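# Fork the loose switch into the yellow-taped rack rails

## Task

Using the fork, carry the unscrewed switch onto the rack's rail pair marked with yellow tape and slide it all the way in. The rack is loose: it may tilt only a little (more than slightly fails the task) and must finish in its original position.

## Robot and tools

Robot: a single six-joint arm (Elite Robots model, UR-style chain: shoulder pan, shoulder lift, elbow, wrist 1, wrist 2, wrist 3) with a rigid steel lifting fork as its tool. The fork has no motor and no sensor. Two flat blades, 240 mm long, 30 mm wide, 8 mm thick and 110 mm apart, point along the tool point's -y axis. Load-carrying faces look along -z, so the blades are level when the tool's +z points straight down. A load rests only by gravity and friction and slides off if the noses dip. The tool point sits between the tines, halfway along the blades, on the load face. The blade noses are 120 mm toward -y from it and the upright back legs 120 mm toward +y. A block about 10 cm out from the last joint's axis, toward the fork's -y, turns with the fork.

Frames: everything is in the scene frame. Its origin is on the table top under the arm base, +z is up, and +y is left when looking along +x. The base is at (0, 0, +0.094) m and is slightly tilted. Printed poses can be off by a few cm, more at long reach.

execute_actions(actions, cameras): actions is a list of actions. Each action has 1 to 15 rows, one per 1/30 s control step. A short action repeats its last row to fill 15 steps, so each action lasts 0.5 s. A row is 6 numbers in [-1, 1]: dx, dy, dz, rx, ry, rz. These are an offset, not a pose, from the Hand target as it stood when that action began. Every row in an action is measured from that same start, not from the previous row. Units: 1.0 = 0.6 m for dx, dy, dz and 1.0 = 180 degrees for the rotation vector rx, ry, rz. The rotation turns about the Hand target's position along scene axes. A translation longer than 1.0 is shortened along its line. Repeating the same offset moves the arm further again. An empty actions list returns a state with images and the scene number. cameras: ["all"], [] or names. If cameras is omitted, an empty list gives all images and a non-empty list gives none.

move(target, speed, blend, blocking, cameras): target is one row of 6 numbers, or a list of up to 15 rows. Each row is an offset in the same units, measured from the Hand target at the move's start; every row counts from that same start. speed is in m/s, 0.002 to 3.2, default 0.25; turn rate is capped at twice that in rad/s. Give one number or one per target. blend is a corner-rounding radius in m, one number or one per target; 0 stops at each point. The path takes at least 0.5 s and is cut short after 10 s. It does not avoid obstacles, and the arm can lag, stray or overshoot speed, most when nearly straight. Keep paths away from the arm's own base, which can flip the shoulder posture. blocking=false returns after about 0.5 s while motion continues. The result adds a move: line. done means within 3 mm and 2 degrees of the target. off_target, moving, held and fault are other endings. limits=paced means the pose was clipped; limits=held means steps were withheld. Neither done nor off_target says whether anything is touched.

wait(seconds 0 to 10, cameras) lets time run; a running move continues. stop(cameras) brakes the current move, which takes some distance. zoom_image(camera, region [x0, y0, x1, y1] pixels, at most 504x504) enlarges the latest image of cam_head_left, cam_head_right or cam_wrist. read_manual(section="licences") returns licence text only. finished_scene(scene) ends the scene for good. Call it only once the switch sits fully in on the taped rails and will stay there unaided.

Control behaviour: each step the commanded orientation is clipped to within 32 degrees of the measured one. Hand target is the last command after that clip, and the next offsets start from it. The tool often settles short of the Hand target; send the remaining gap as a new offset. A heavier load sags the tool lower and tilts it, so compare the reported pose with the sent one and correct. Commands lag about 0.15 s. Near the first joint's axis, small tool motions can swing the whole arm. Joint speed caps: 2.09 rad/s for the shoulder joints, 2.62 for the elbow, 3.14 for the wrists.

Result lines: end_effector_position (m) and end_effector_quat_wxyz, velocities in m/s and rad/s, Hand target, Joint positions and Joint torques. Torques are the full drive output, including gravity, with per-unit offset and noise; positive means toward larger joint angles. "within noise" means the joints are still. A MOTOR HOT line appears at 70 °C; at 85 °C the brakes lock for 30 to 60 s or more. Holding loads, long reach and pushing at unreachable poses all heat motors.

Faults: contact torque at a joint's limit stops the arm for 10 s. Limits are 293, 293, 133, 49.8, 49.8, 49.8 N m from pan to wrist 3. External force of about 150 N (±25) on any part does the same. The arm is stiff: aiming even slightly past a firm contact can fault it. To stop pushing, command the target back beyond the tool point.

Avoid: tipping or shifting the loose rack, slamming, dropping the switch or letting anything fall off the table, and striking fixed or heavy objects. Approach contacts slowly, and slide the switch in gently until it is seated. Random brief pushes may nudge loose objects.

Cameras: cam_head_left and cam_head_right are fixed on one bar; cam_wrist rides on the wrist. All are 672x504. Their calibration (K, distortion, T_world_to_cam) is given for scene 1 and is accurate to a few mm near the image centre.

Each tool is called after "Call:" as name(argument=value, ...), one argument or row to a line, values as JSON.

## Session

Call:
execute_actions(
  actions=[],
)

Call:
zoom_image(
  camera="cam_head_right",
  region=[280, 70, 490, 280],
)

Call:
zoom_image(
  camera="cam_head_left",
  region=[270, 70, 480, 280],
)

Scene clock: 0.00 s.
end_effector_position=(+0.3721, -0.1179, +0.2683) end_effector_quat_wxyz=(-0.171, +0.978, -0.115, +0.012)
Joint positions: [1.982 -1.736 2.436 -1.964 -1.402 0.575]
Joint velocities: within noise
Joint torques (N m): no reading
Hand target: +0.3721, -0.1179, +0.2683; -0.171, +0.978, -0.115, +0.012
camera_calibration:
cam_wrist: T_world_to_cam=[[0.971635, -0.232132, -0.0451733, -0.367249], [-0.231942, -0.972683, 0.00947392, -0.159603], [-0.0461385, 0.00127239, -0.998934, 0.379723], [0, 0, 0, 1]] pos_world=[0.337333, -0.240977, 0.364241]

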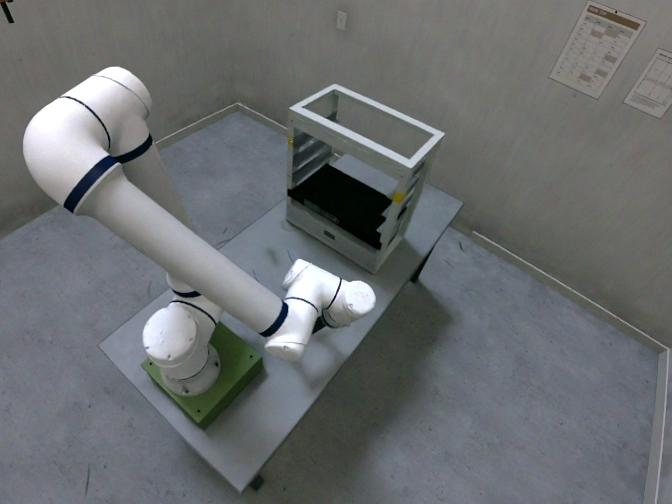

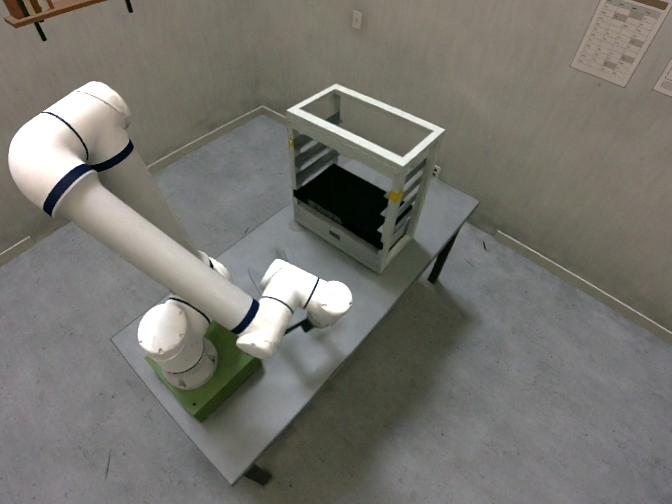

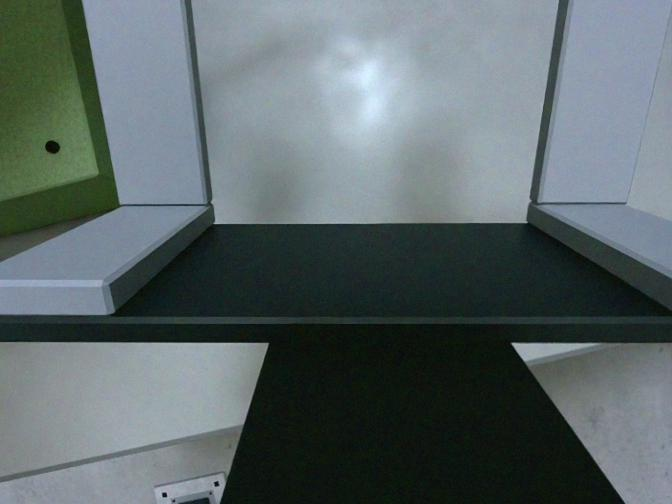

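Scaled by 2.400.

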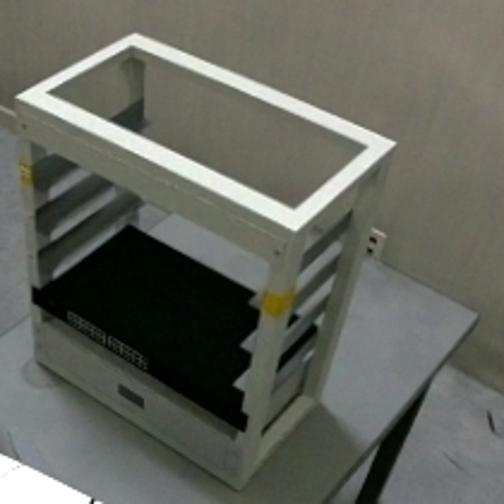

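Scaled by 2.400.

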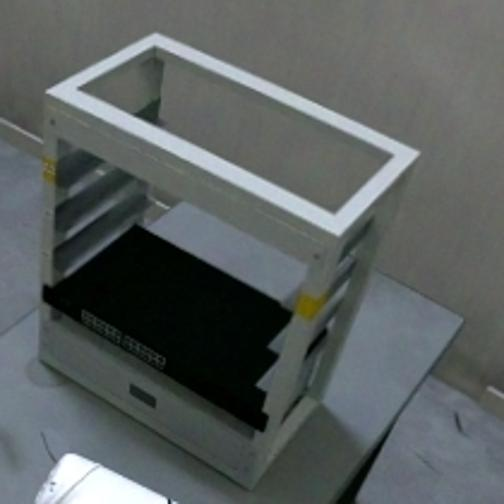

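Call:
move(
  target=[0.453, 0.2178, 0.2228, 0.1117, -0.1408, -0.3980],
  speed=0.45,
  cameras=["all"],
)

Call:
zoom_image(
  camera="cam_wrist",
  region=[180, 0, 580, 230],
)

Scene clock: 43.37 s.
end_effector_position=(+0.6439, +0.0128, +0.4020) end_effector_quat_wxyz=(-0.307, +0.661, -0.621, +0.289) end_effector_velocity=(+0.000, +0.000, +0.000) end_effector_angular_velocity=(+0.000, -0.002, -0.001)
Joint positions: [2.585 -1.711 2.782 -3.379 -1.081 2.673]
Joint velocities: [0.001 0.003 0 -0.005 -0.001 0.002]
Joint torques (N m): [9.53 -7.78 -40.12 -12.58 0.88 3.26]
Hand target: +0.6439, +0.0128, +0.4020; -0.307, +0.661, -0.621, +0.289
Off the commanded pose: 0.000 m, 0 deg.
move: done
camera_calibration:
cam_wrist: T_world_to_cam=[[0.0738031, -0.996916, -0.0266673, -0.0145582], [-0.867492, -0.0509849, -0.494832, 0.629482], [0.491947, 0.0596538, -0.868579, 0.126063], [0, 0, 0, 1]] pos_world=[0.485128, 0.0100607, 0.420595]

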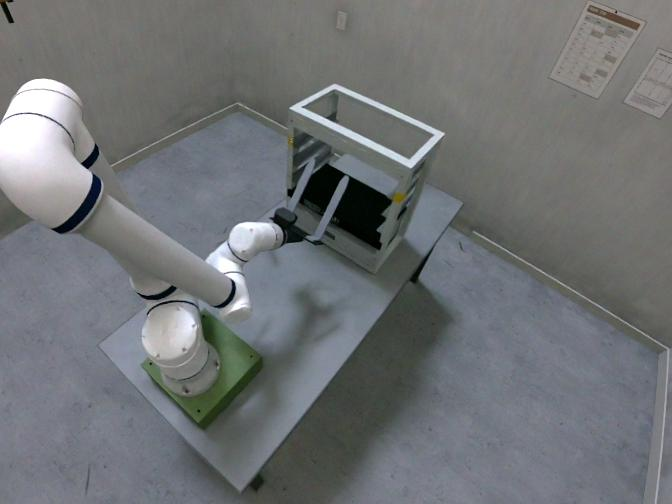

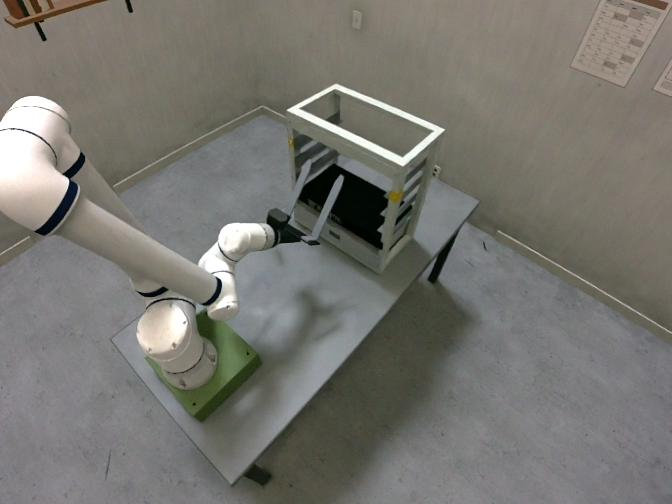

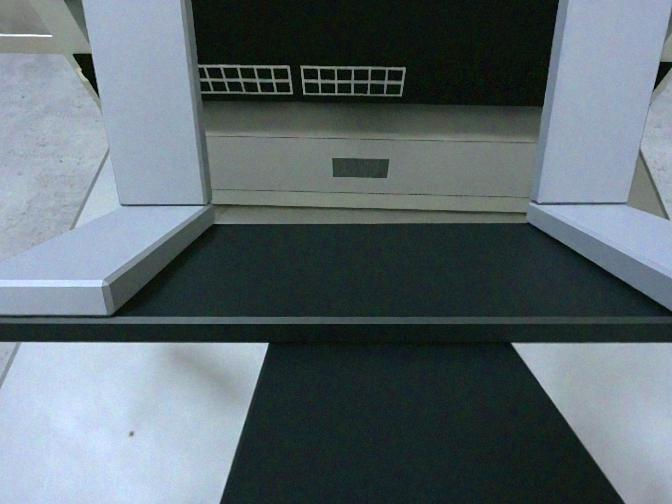

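Scaled by 1.260.

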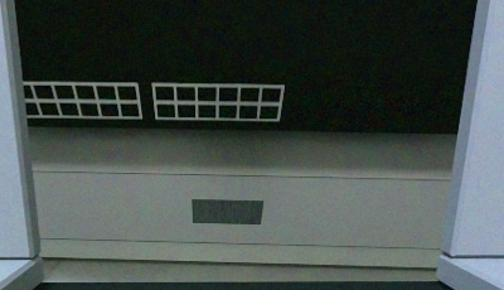

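Call:
move(
  target=[-0.157, 0.2585, 0.3867, 0.0145, -0.0654, 0.0996],
  speed=0.4,
  cameras=["cam_wrist"],
)

Call:
zoom_image(
  camera="cam_wrist",
  region=[180, 0, 580, 230],
)

Scene clock: 77.80 s.
end_effector_position=(+0.5497, +0.1679, +0.6340) end_effector_quat_wxyz=(-0.425, +0.709, -0.482, +0.290)
Joint positions: [2.578 -2.406 2.662 -2.615 -0.746 2.523]
Joint torques (N m): [-20.51 1.52 -101.05 -6.34 5.42 -2.2]
Hand target: +0.5497, +0.1679, +0.6340; -0.425, +0.709, -0.482, +0.290
Off the commanded pose: 0.000 m, 0 deg.
move: done
camera_calibration:
cam_wrist: T_world_to_cam=[[0.382785, -0.923539, -0.0234748, -0.0309311], [-0.695714, -0.271453, -0.665053, 0.721039], [0.60783, 0.270904, -0.746427, 0.18797], [0, 0, 0, 1]] pos_world=[0.399222, 0.11624, 0.619109]
Images, in order (width x height): cam_wrist 672x504.

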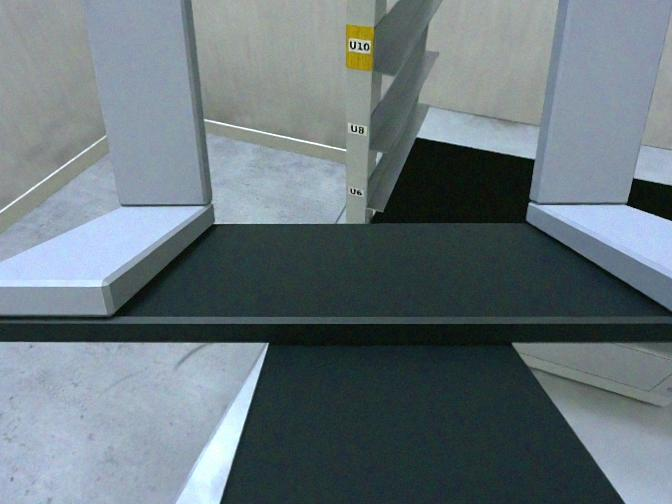

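Scaled by 1.260.

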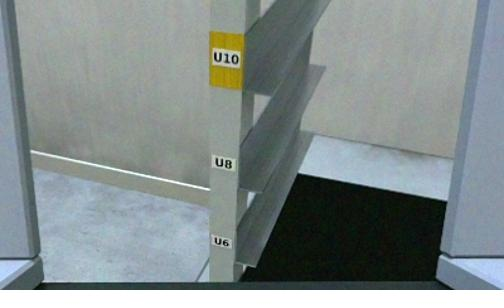

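Call:
move(
  target=[0.0325, -0.5343, 0, 0, 0, -0.2],
  speed=0.45,
  cameras=["cam_wrist"],
)

Call:
zoom_image(
  camera="cam_wrist",
  region=[180, 0, 580, 230],
)

Scene clock: 116.23 s.
end_effector_position=(+0.5692, -0.1526, +0.6340) end_effector_quat_wxyz=(+0.315, -0.525, +0.678, -0.407)
Joint positions: [2.177 -2.293 2.659 -2.858 -0.923 2.715]
Joint torques (N m): [10.12 24.7 -99.39 -11.81 0.82 3.58]
Hand target: +0.5692, -0.1527, +0.6340; +0.315, -0.525, +0.678, -0.407
Off the commanded pose: 0.000 m, 0 deg.
move: done
camera_calibration:
cam_wrist: T_world_to_cam=[[-0.232848, -0.972229, -0.0234941, 0.00858328], [-0.722582, 0.189125, -0.664912, 0.733068], [0.65089, -0.137847, -0.746552, 0.176253], [0, 0, 0, 1]] pos_world=[0.416979, -0.106001, 0.619209]
Images, in order (width x height): cam_wrist 672x504.

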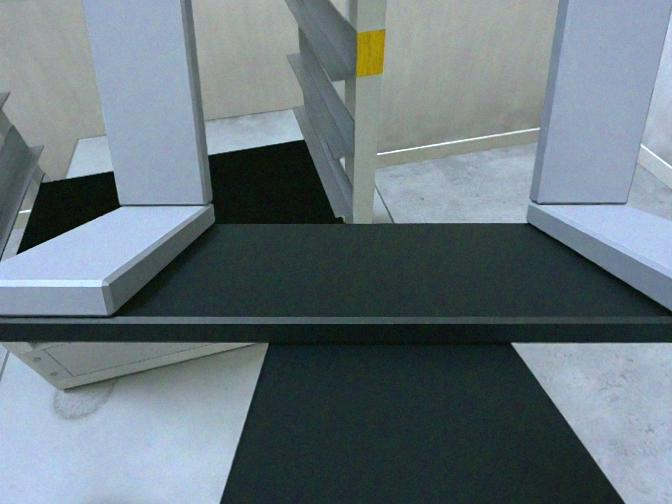

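Scaled by 1.260.

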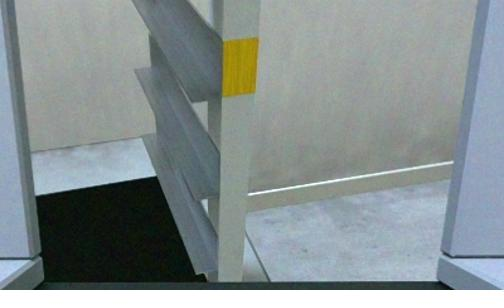

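Call:
move(
  target=[0.0513, 0.2660, -0.8067, 0.0397, 0.3428, 0.0790],
  speed=0.45,
  cameras=["all"],
)

Call:
zoom_image(
  camera="cam_head_right",
  region=[250, 120, 430, 300],
)

Call:
zoom_image(
  camera="cam_head_left",
  region=[250, 120, 430, 300],
)

Scene clock: 145.20 s.
end_effector_position=(+0.5999, +0.0069, +0.1501) end_effector_quat_wxyz=(+0.000, +0.715, -0.699, +0.000)
Joint positions: [2.79 -1.633 2.567 -2.491 -1.569 2.72]
Joint torques (N m): [8.52 -20.86 -70.41 -10.25 -1.54 3.33]
Hand target: +0.6000, +0.0069, +0.1500; +0.000, +0.715, -0.699, +0.000
Off the commanded pose: 0.000 m, 0 deg.
move: done
camera_calibration:
cam_wrist: T_world_to_cam=[[0.010213, -0.999588, -0.0268264, 0.0142663], [-0.938014, -0.0188719, 0.346084, 0.382235], [-0.346448, 0.021629, -0.93782, 0.442807], [0, 0, 0, 1]] pos_world=[0.511805, 0.0118965, 0.28337]

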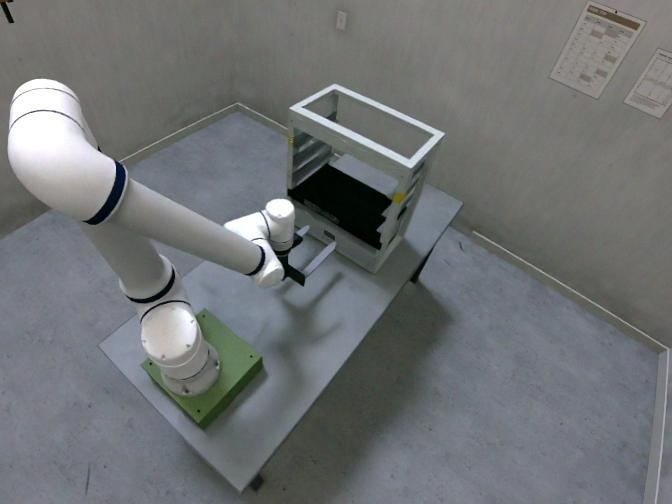

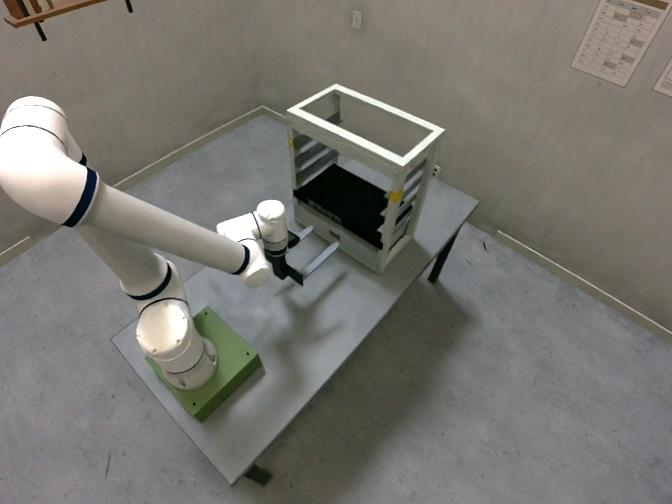

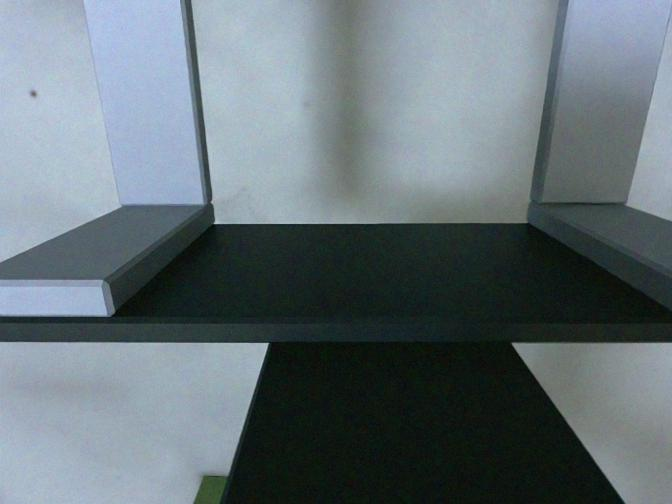

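Scaled by 2.800.

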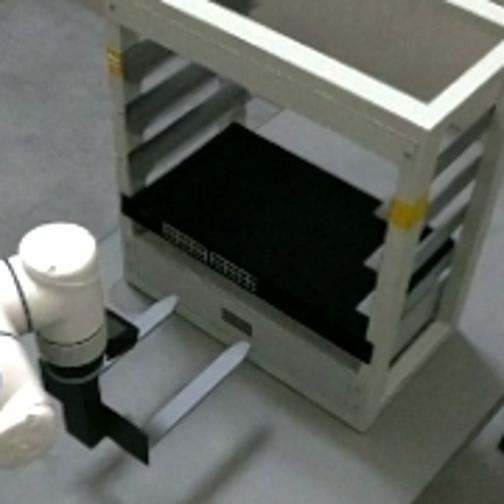

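Scaled by 2.800.

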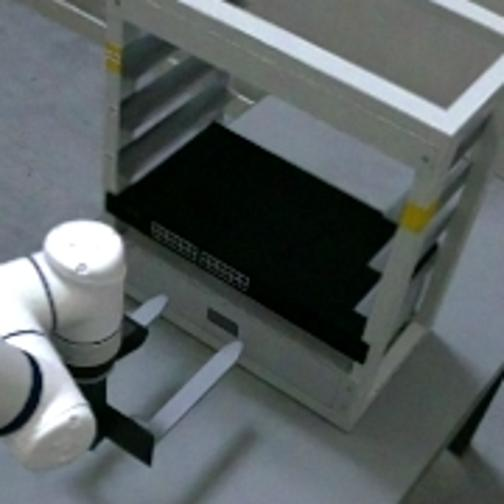

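Call:
move(
  target=[0.3799, 0.0086, 0, 0, 0, 0],
  speed=0.2,
  cameras=["all"],
)

Call:
zoom_image(
  camera="cam_wrist",
  region=[180, 0, 580, 230],
)

Call:
zoom_image(
  camera="cam_head_right",
  region=[270, 120, 410, 260],
)

Scene clock: 162.97 s.
end_effector_position=(+0.8277, +0.0120, +0.1500) end_effector_quat_wxyz=(+0.000, +0.715, -0.699, +0.000)
Joint positions: [2.934 -1.282 2.156 -2.431 -1.567 2.865]
Joint torques (N m): [8.5 -62.39 -74.01 -5.67 -1.69 3.75]
Hand target: +0.8279, +0.0121, +0.1500; +0.000, +0.715, -0.699, +0.000
Off the commanded pose: 0.000 m, 0 deg.
move: done
camera_calibration:
cam_wrist: T_world_to_cam=[[0.0102105, -0.999588, -0.0268286, 0.0171364], [-0.937969, -0.0188731, 0.346204, 0.596075], [-0.346568, 0.0216295, -0.937776, 0.521632], [0, 0, 0, 1]] pos_world=[0.739706, 0.0170965, 0.28327]

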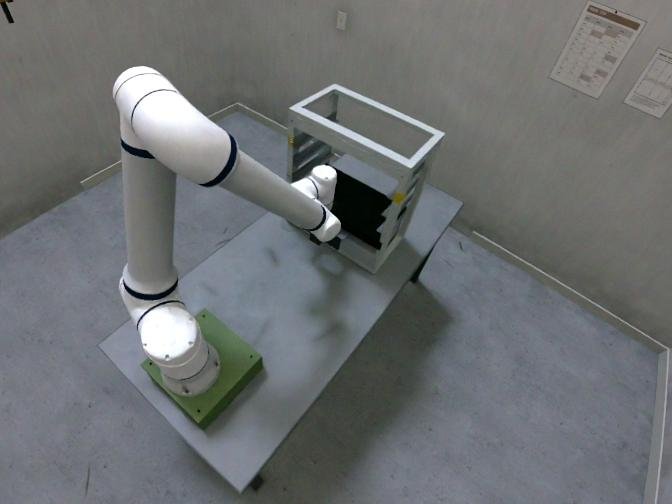

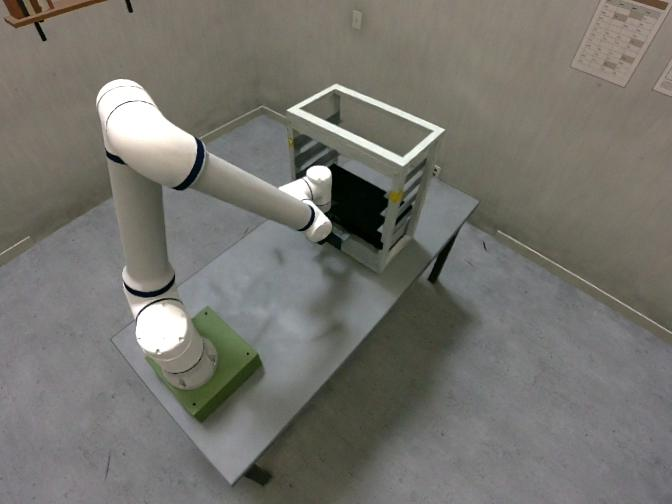

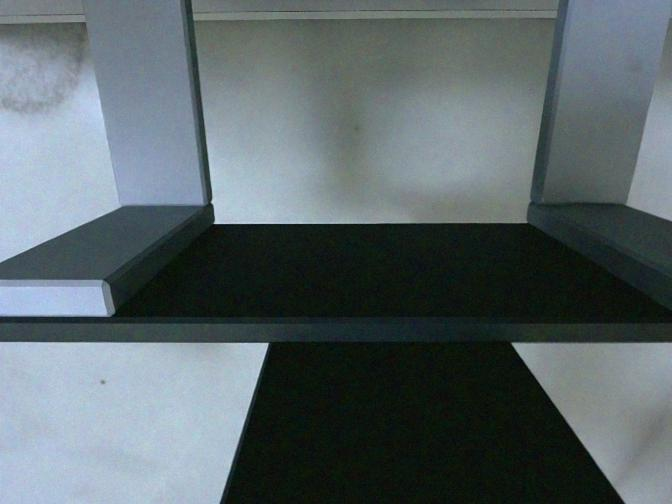

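Scaled by 1.260.

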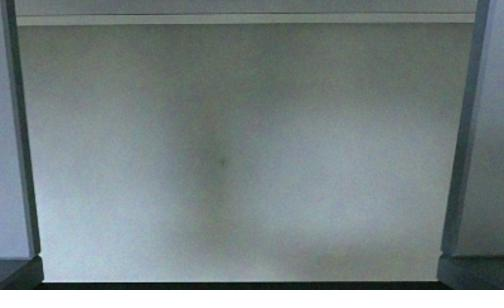

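Scaled by 3.600.

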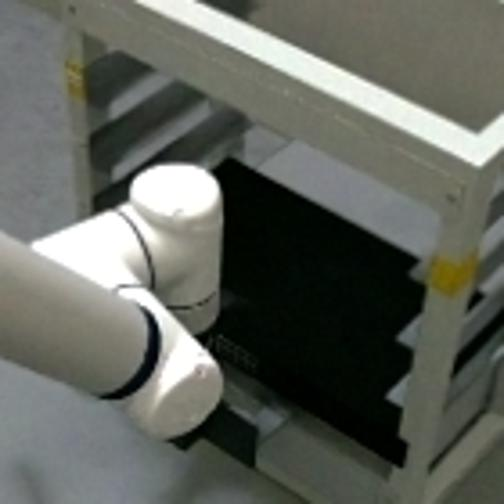

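Call:
move(
  target=[
    [0, 0, 0.0467, 0, 0, 0],
    [-0.1666, -0.0038, 0.0467, 0, 0, 0],
  ],
  speed=[0.04, 0.12],
  blend=[0.0, 0],
  cameras=["all"],
)

Call:
zoom_image(
  camera="cam_head_right",
  region=[260, 120, 420, 280],
)

Call:
zoom_image(
  camera="cam_head_left",
  region=[260, 120, 420, 280],
)

Scene clock: 181.87 s.
end_effector_position=(+0.7282, +0.0098, +0.1780) end_effector_quat_wxyz=(+0.000, +0.715, -0.699, +0.000)
Joint positions: [2.886 -1.467 2.322 -2.411 -1.568 2.816]
Joint torques (N m): [-19.91 -102.12 -86.49 -24.13 3.88 -2.17]
Hand target: +0.7280, +0.0098, +0.1780; +0.000, +0.715, -0.699, +0.000
Off the commanded pose: 0.000 m, 0 deg.
move: done
camera_calibration:
cam_wrist: T_world_to_cam=[[0.0102441, -0.99959, -0.0267345, 0.0165549], [-0.937969, -0.018872, 0.346206, 0.492915], [-0.346568, 0.0215295, -0.937778, 0.513424], [0, 0, 0, 1]] pos_world=[0.640106, 0.0147966, 0.31127]

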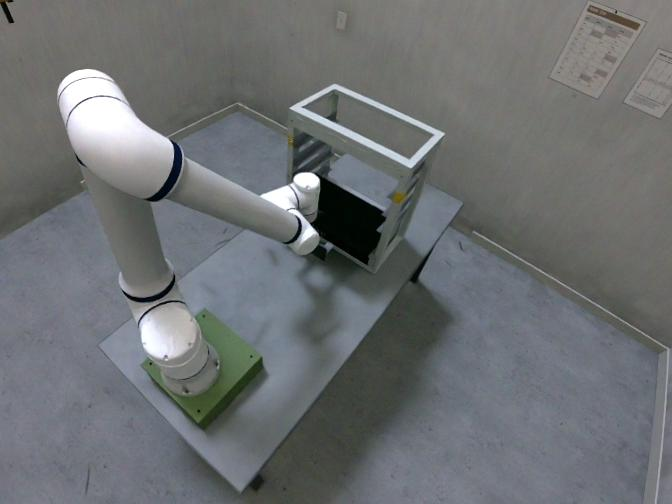

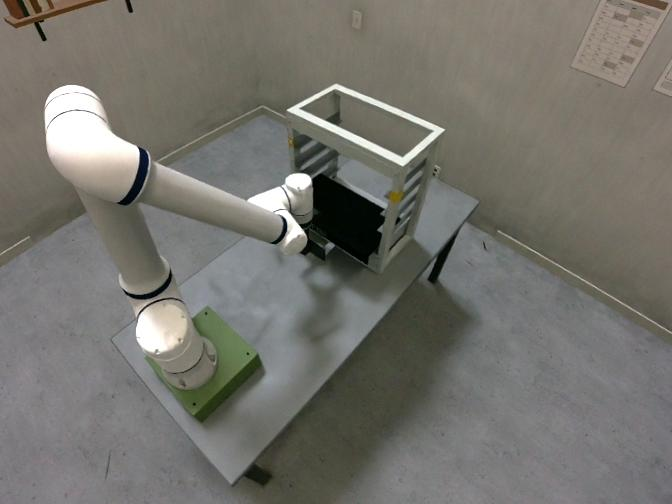

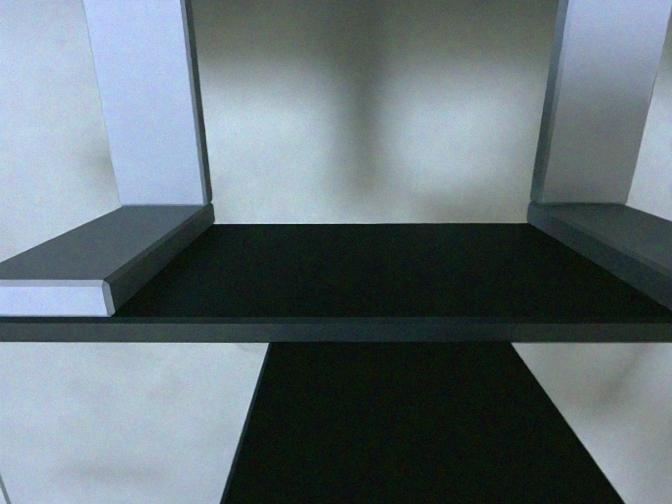

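Scaled by 3.150.

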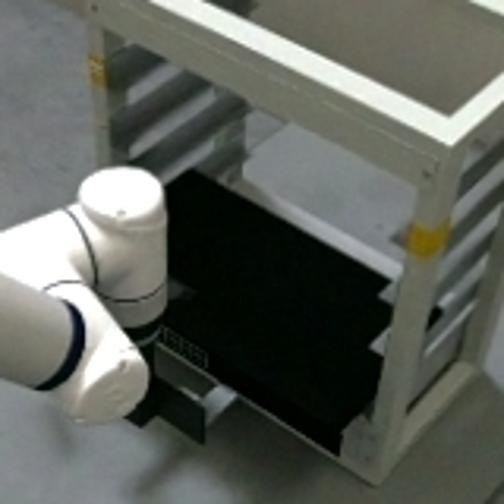

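Scaled by 3.150.

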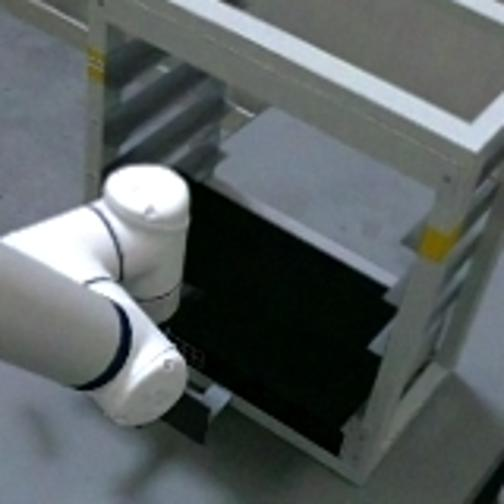

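Call:
move(
  target=[
    [-0.3333, -0.0076, 0, 0, 0, 0],
    [-0.3333, -0.0076, 0.4445, 0, 0, 0],
  ],
  speed=[0.2, 0.2],
  blend=[0.01, 0],
  cameras=["all"],
)

Call:
zoom_image(
  camera="cam_head_right",
  region=[230, 80, 450, 290],
)

Call:
zoom_image(
  camera="cam_head_left",
  region=[230, 80, 450, 290],
)

Scene clock: 191.03 s.
end_effector_position=(+0.5280, +0.0052, +0.4445) end_effector_quat_wxyz=(+0.000, +0.715, -0.699, +0.000)
Joint positions: [2.705 -2.159 2.267 -1.664 -1.571 2.635]
Joint torques (N m): [-21.09 -39.66 -146.84 -18.35 2.45 -2.39]
Hand target: +0.5280, +0.0052, +0.4447; +0.000, +0.715, -0.699, +0.000
Off the commanded pose: 0.000 m, 0 deg.
move: done
camera_calibration:
cam_wrist: T_world_to_cam=[[0.0102441, -0.99959, -0.0267345, 0.021235], [-0.937969, -0.018872, 0.346206, 0.21275], [-0.346568, 0.0215295, -0.937778, 0.694149], [0, 0, 0, 1]] pos_world=[0.439906, 0.0102966, 0.57787]

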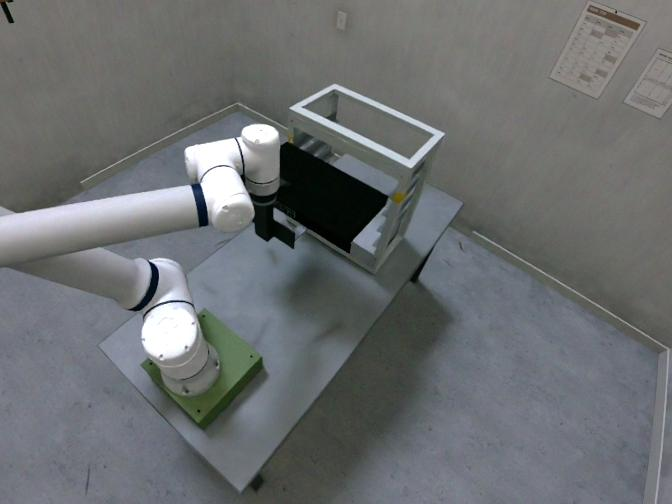

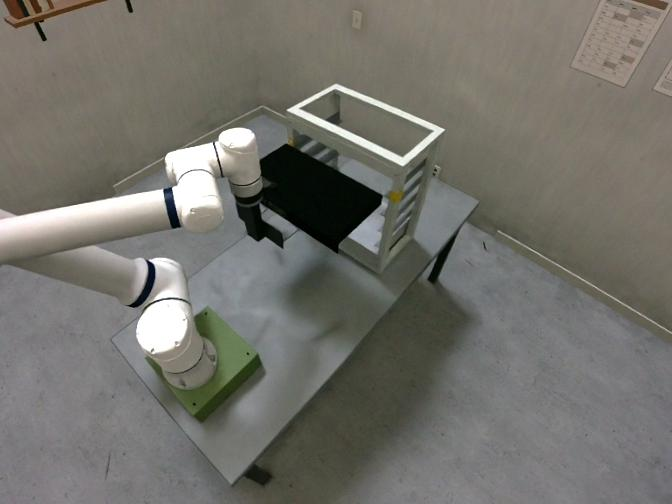

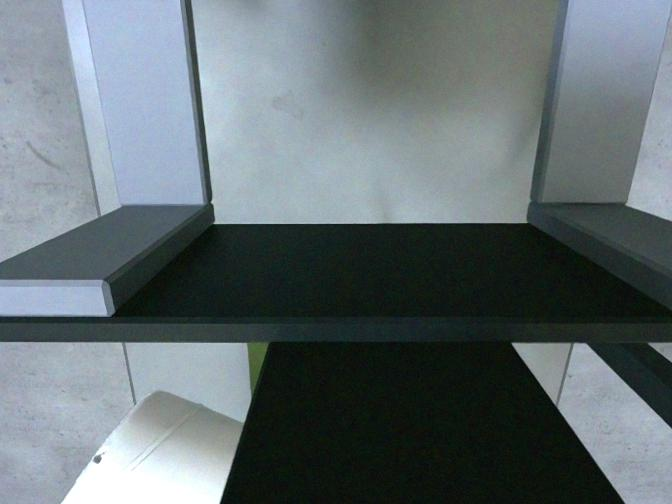

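Scaled by 2.291.

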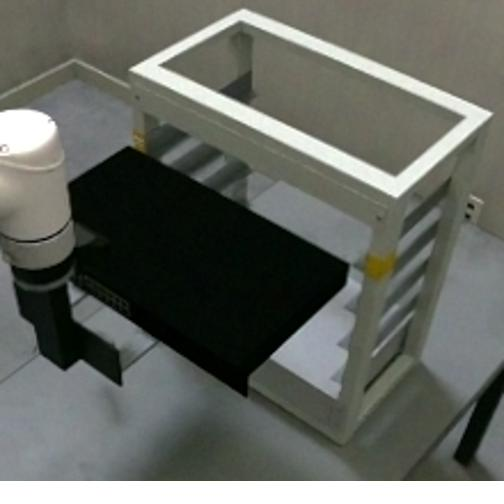

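Scaled by 2.291.

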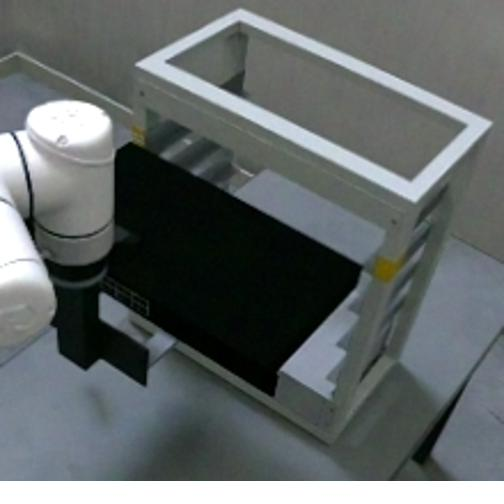

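Call:
move(
  target=[0.1833, 0.0042, 0, 0, 0, 0],
  speed=0.15,
  cameras=["cam_head_left", "cam_head_right"],
)

Call:
zoom_image(
  camera="cam_head_right",
  region=[260, 90, 430, 260],
)

Call:
zoom_image(
  camera="cam_head_left",
  region=[260, 90, 430, 260],
)

Scene clock: 196.43 s.
end_effector_position=(+0.6378, +0.0077, +0.4447) end_effector_quat_wxyz=(+0.000, +0.715, -0.699, +0.000)
Joint positions: [2.823 -1.919 2.147 -1.785 -1.569 2.753]
Joint torques (N m): [9.5 -41.18 -143.67 -23.69 1.44 3.34]
Hand target: +0.6380, +0.0077, +0.4447; +0.000, +0.715, -0.699, +0.000
Off the commanded pose: 0.000 m, 0 deg.
move: done
Images, in order (width x height): cam_head_left 672x504, cam_head_right 672x504.

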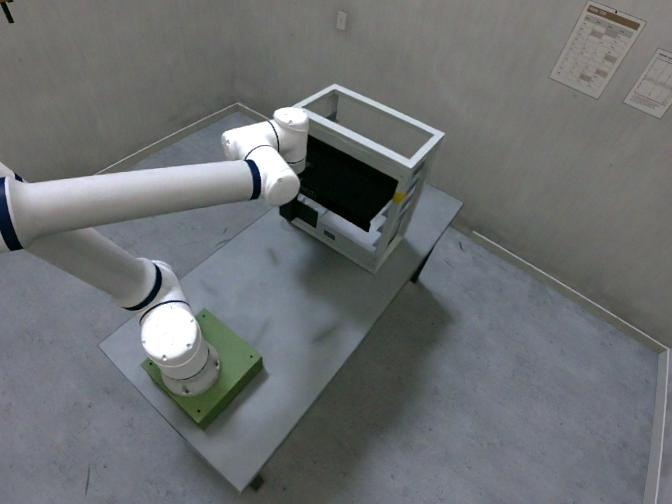

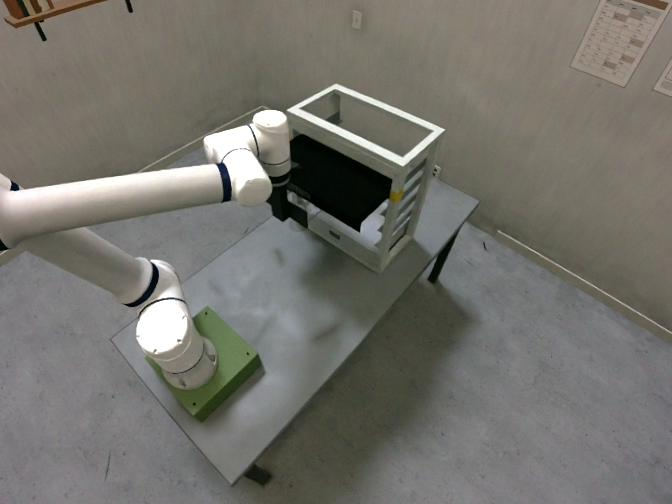

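Scaled by 2.965.

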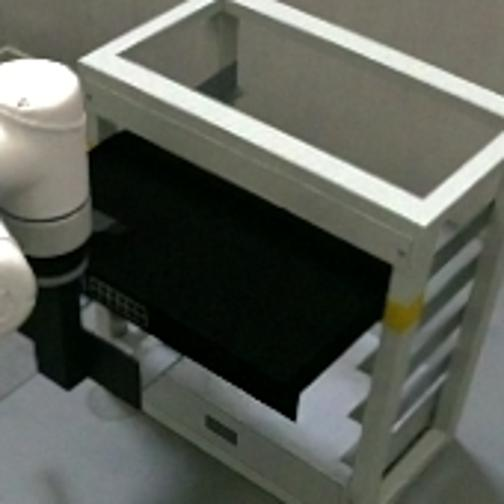

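Scaled by 2.965.

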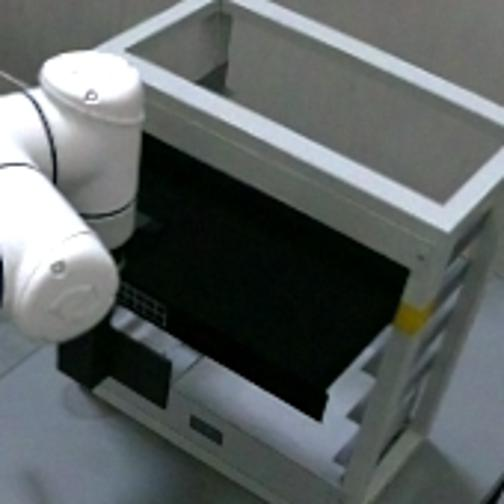

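Call:
move(
  target=[
    [0.2866, 0.0065, 0, 0, 0, 0],
    [0.3299, 0.0075, 0, 0, 0, 0],
  ],
  speed=[0.15, 0.03],
  blend=[0.005, 0],
  cameras=["all"],
)

Call:
zoom_image(
  camera="cam_head_right",
  region=[270, 80, 450, 260],
)

Call:
zoom_image(
  camera="cam_head_left",
  region=[270, 80, 450, 260],
)

Scene clock: 203.07 s.
end_effector_position=(+0.8357, +0.0122, +0.4447) end_effector_quat_wxyz=(+0.000, +0.715, -0.699, +0.000)
Joint positions: [2.936 -1.557 1.857 -1.857 -1.567 2.866]
Joint torques (N m): [9.78 -85.45 -147.01 -24.24 3.2 3.59]
Hand target: +0.8359, +0.0122, +0.4447; +0.000, +0.715, -0.699, +0.000
Off the commanded pose: 0.000 m, 0 deg.
move: done
camera_calibration:
cam_wrist: T_world_to_cam=[[0.0102441, -0.99959, -0.0267345, 0.0250827], [-0.937969, -0.018872, 0.346206, 0.501461], [-0.346568, 0.0215295, -0.937778, 0.800732], [0, 0, 0, 1]] pos_world=[0.747606, 0.0172966, 0.57797]

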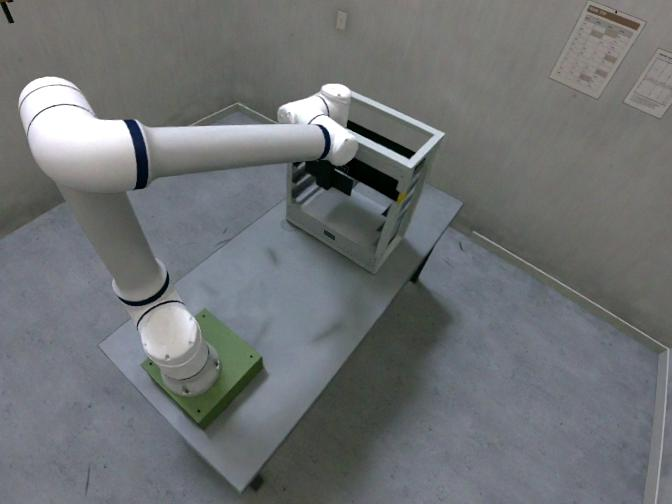

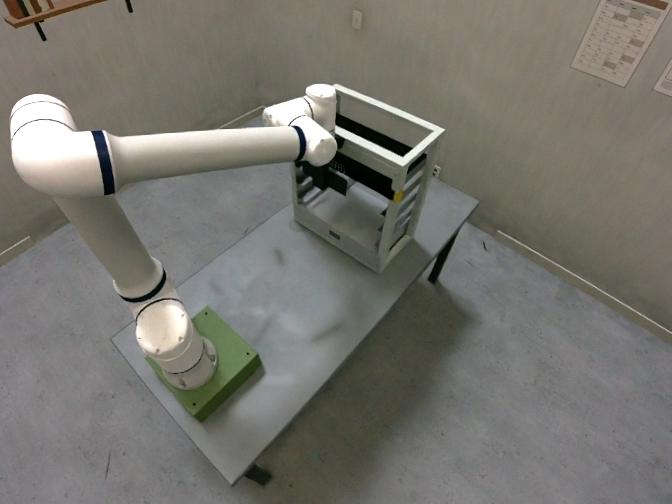

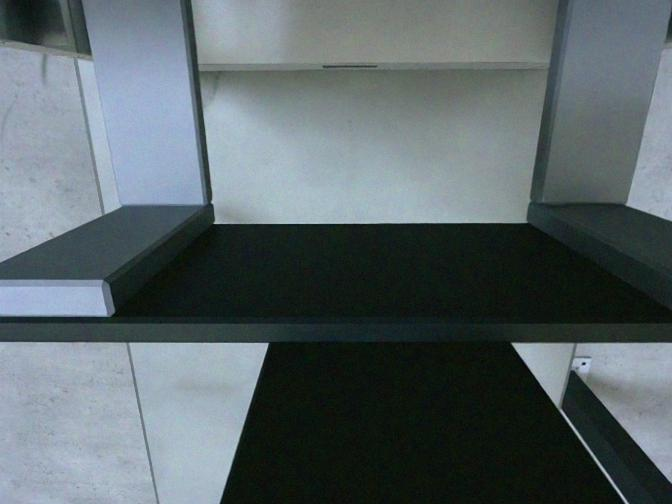

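Scaled by 2.800.

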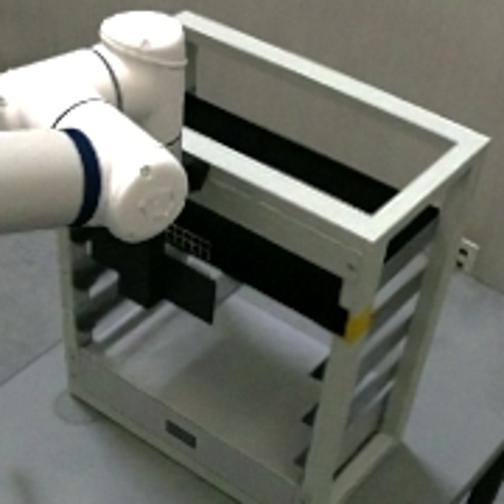

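Scaled by 2.800.

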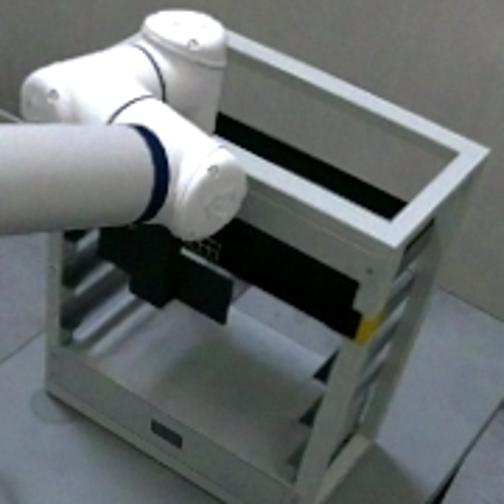

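Call:
move(
  target=[0, 0, -0.0417, 0, 0, 0],
  speed=0.03,
  cameras=["all"],
)

Call:
zoom_image(
  camera="cam_head_right",
  region=[320, 120, 440, 220],
)

Call:
zoom_image(
  camera="cam_head_left",
  region=[320, 120, 440, 220],
)

Scene clock: 209.00 s.
end_effector_position=(+0.8359, +0.0122, +0.4199) end_effector_quat_wxyz=(+0.000, +0.715, -0.699, +0.000)
Joint positions: [2.936 -1.544 1.889 -1.902 -1.567 2.867]
Joint torques (N m): [9.37 -52.46 -72.83 -10.28 -1.59 3.63]
Hand target: +0.8359, +0.0122, +0.4197; +0.000, +0.715, -0.699, +0.000
Off the commanded pose: 0.000 m, 0 deg.
move: done
camera_calibration:
cam_wrist: T_world_to_cam=[[0.0102441, -0.99959, -0.0267345, 0.0244177], [-0.937969, -0.018872, 0.346206, 0.510234], [-0.346568, 0.0215295, -0.937778, 0.777544], [0, 0, 0, 1]] pos_world=[0.747806, 0.0172966, 0.55317]

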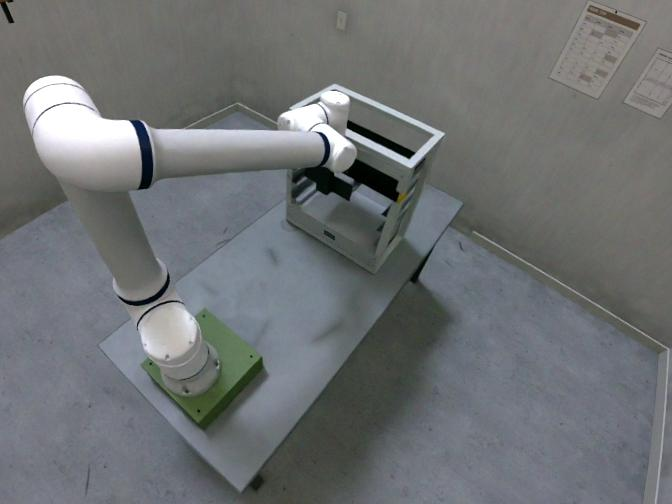

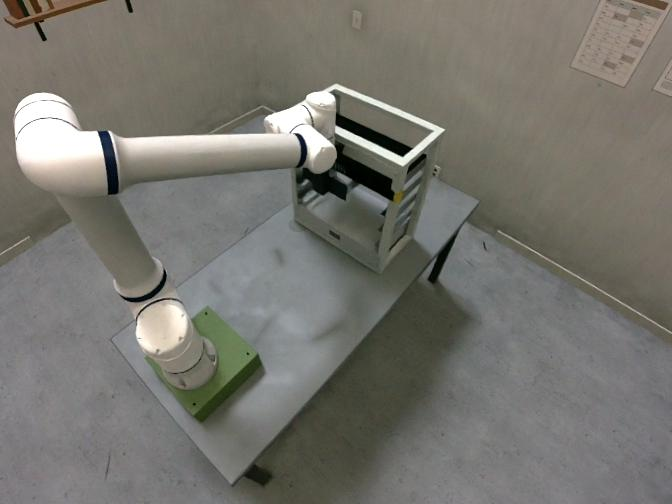

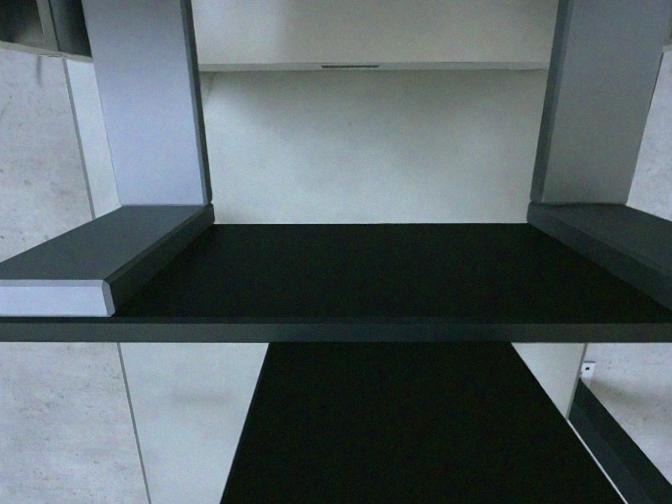

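Scaled by 4.200.

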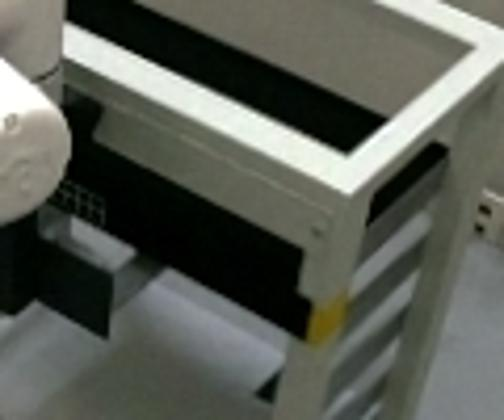

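Scaled by 4.200.

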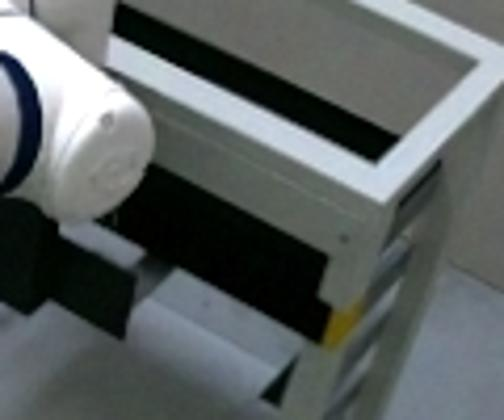

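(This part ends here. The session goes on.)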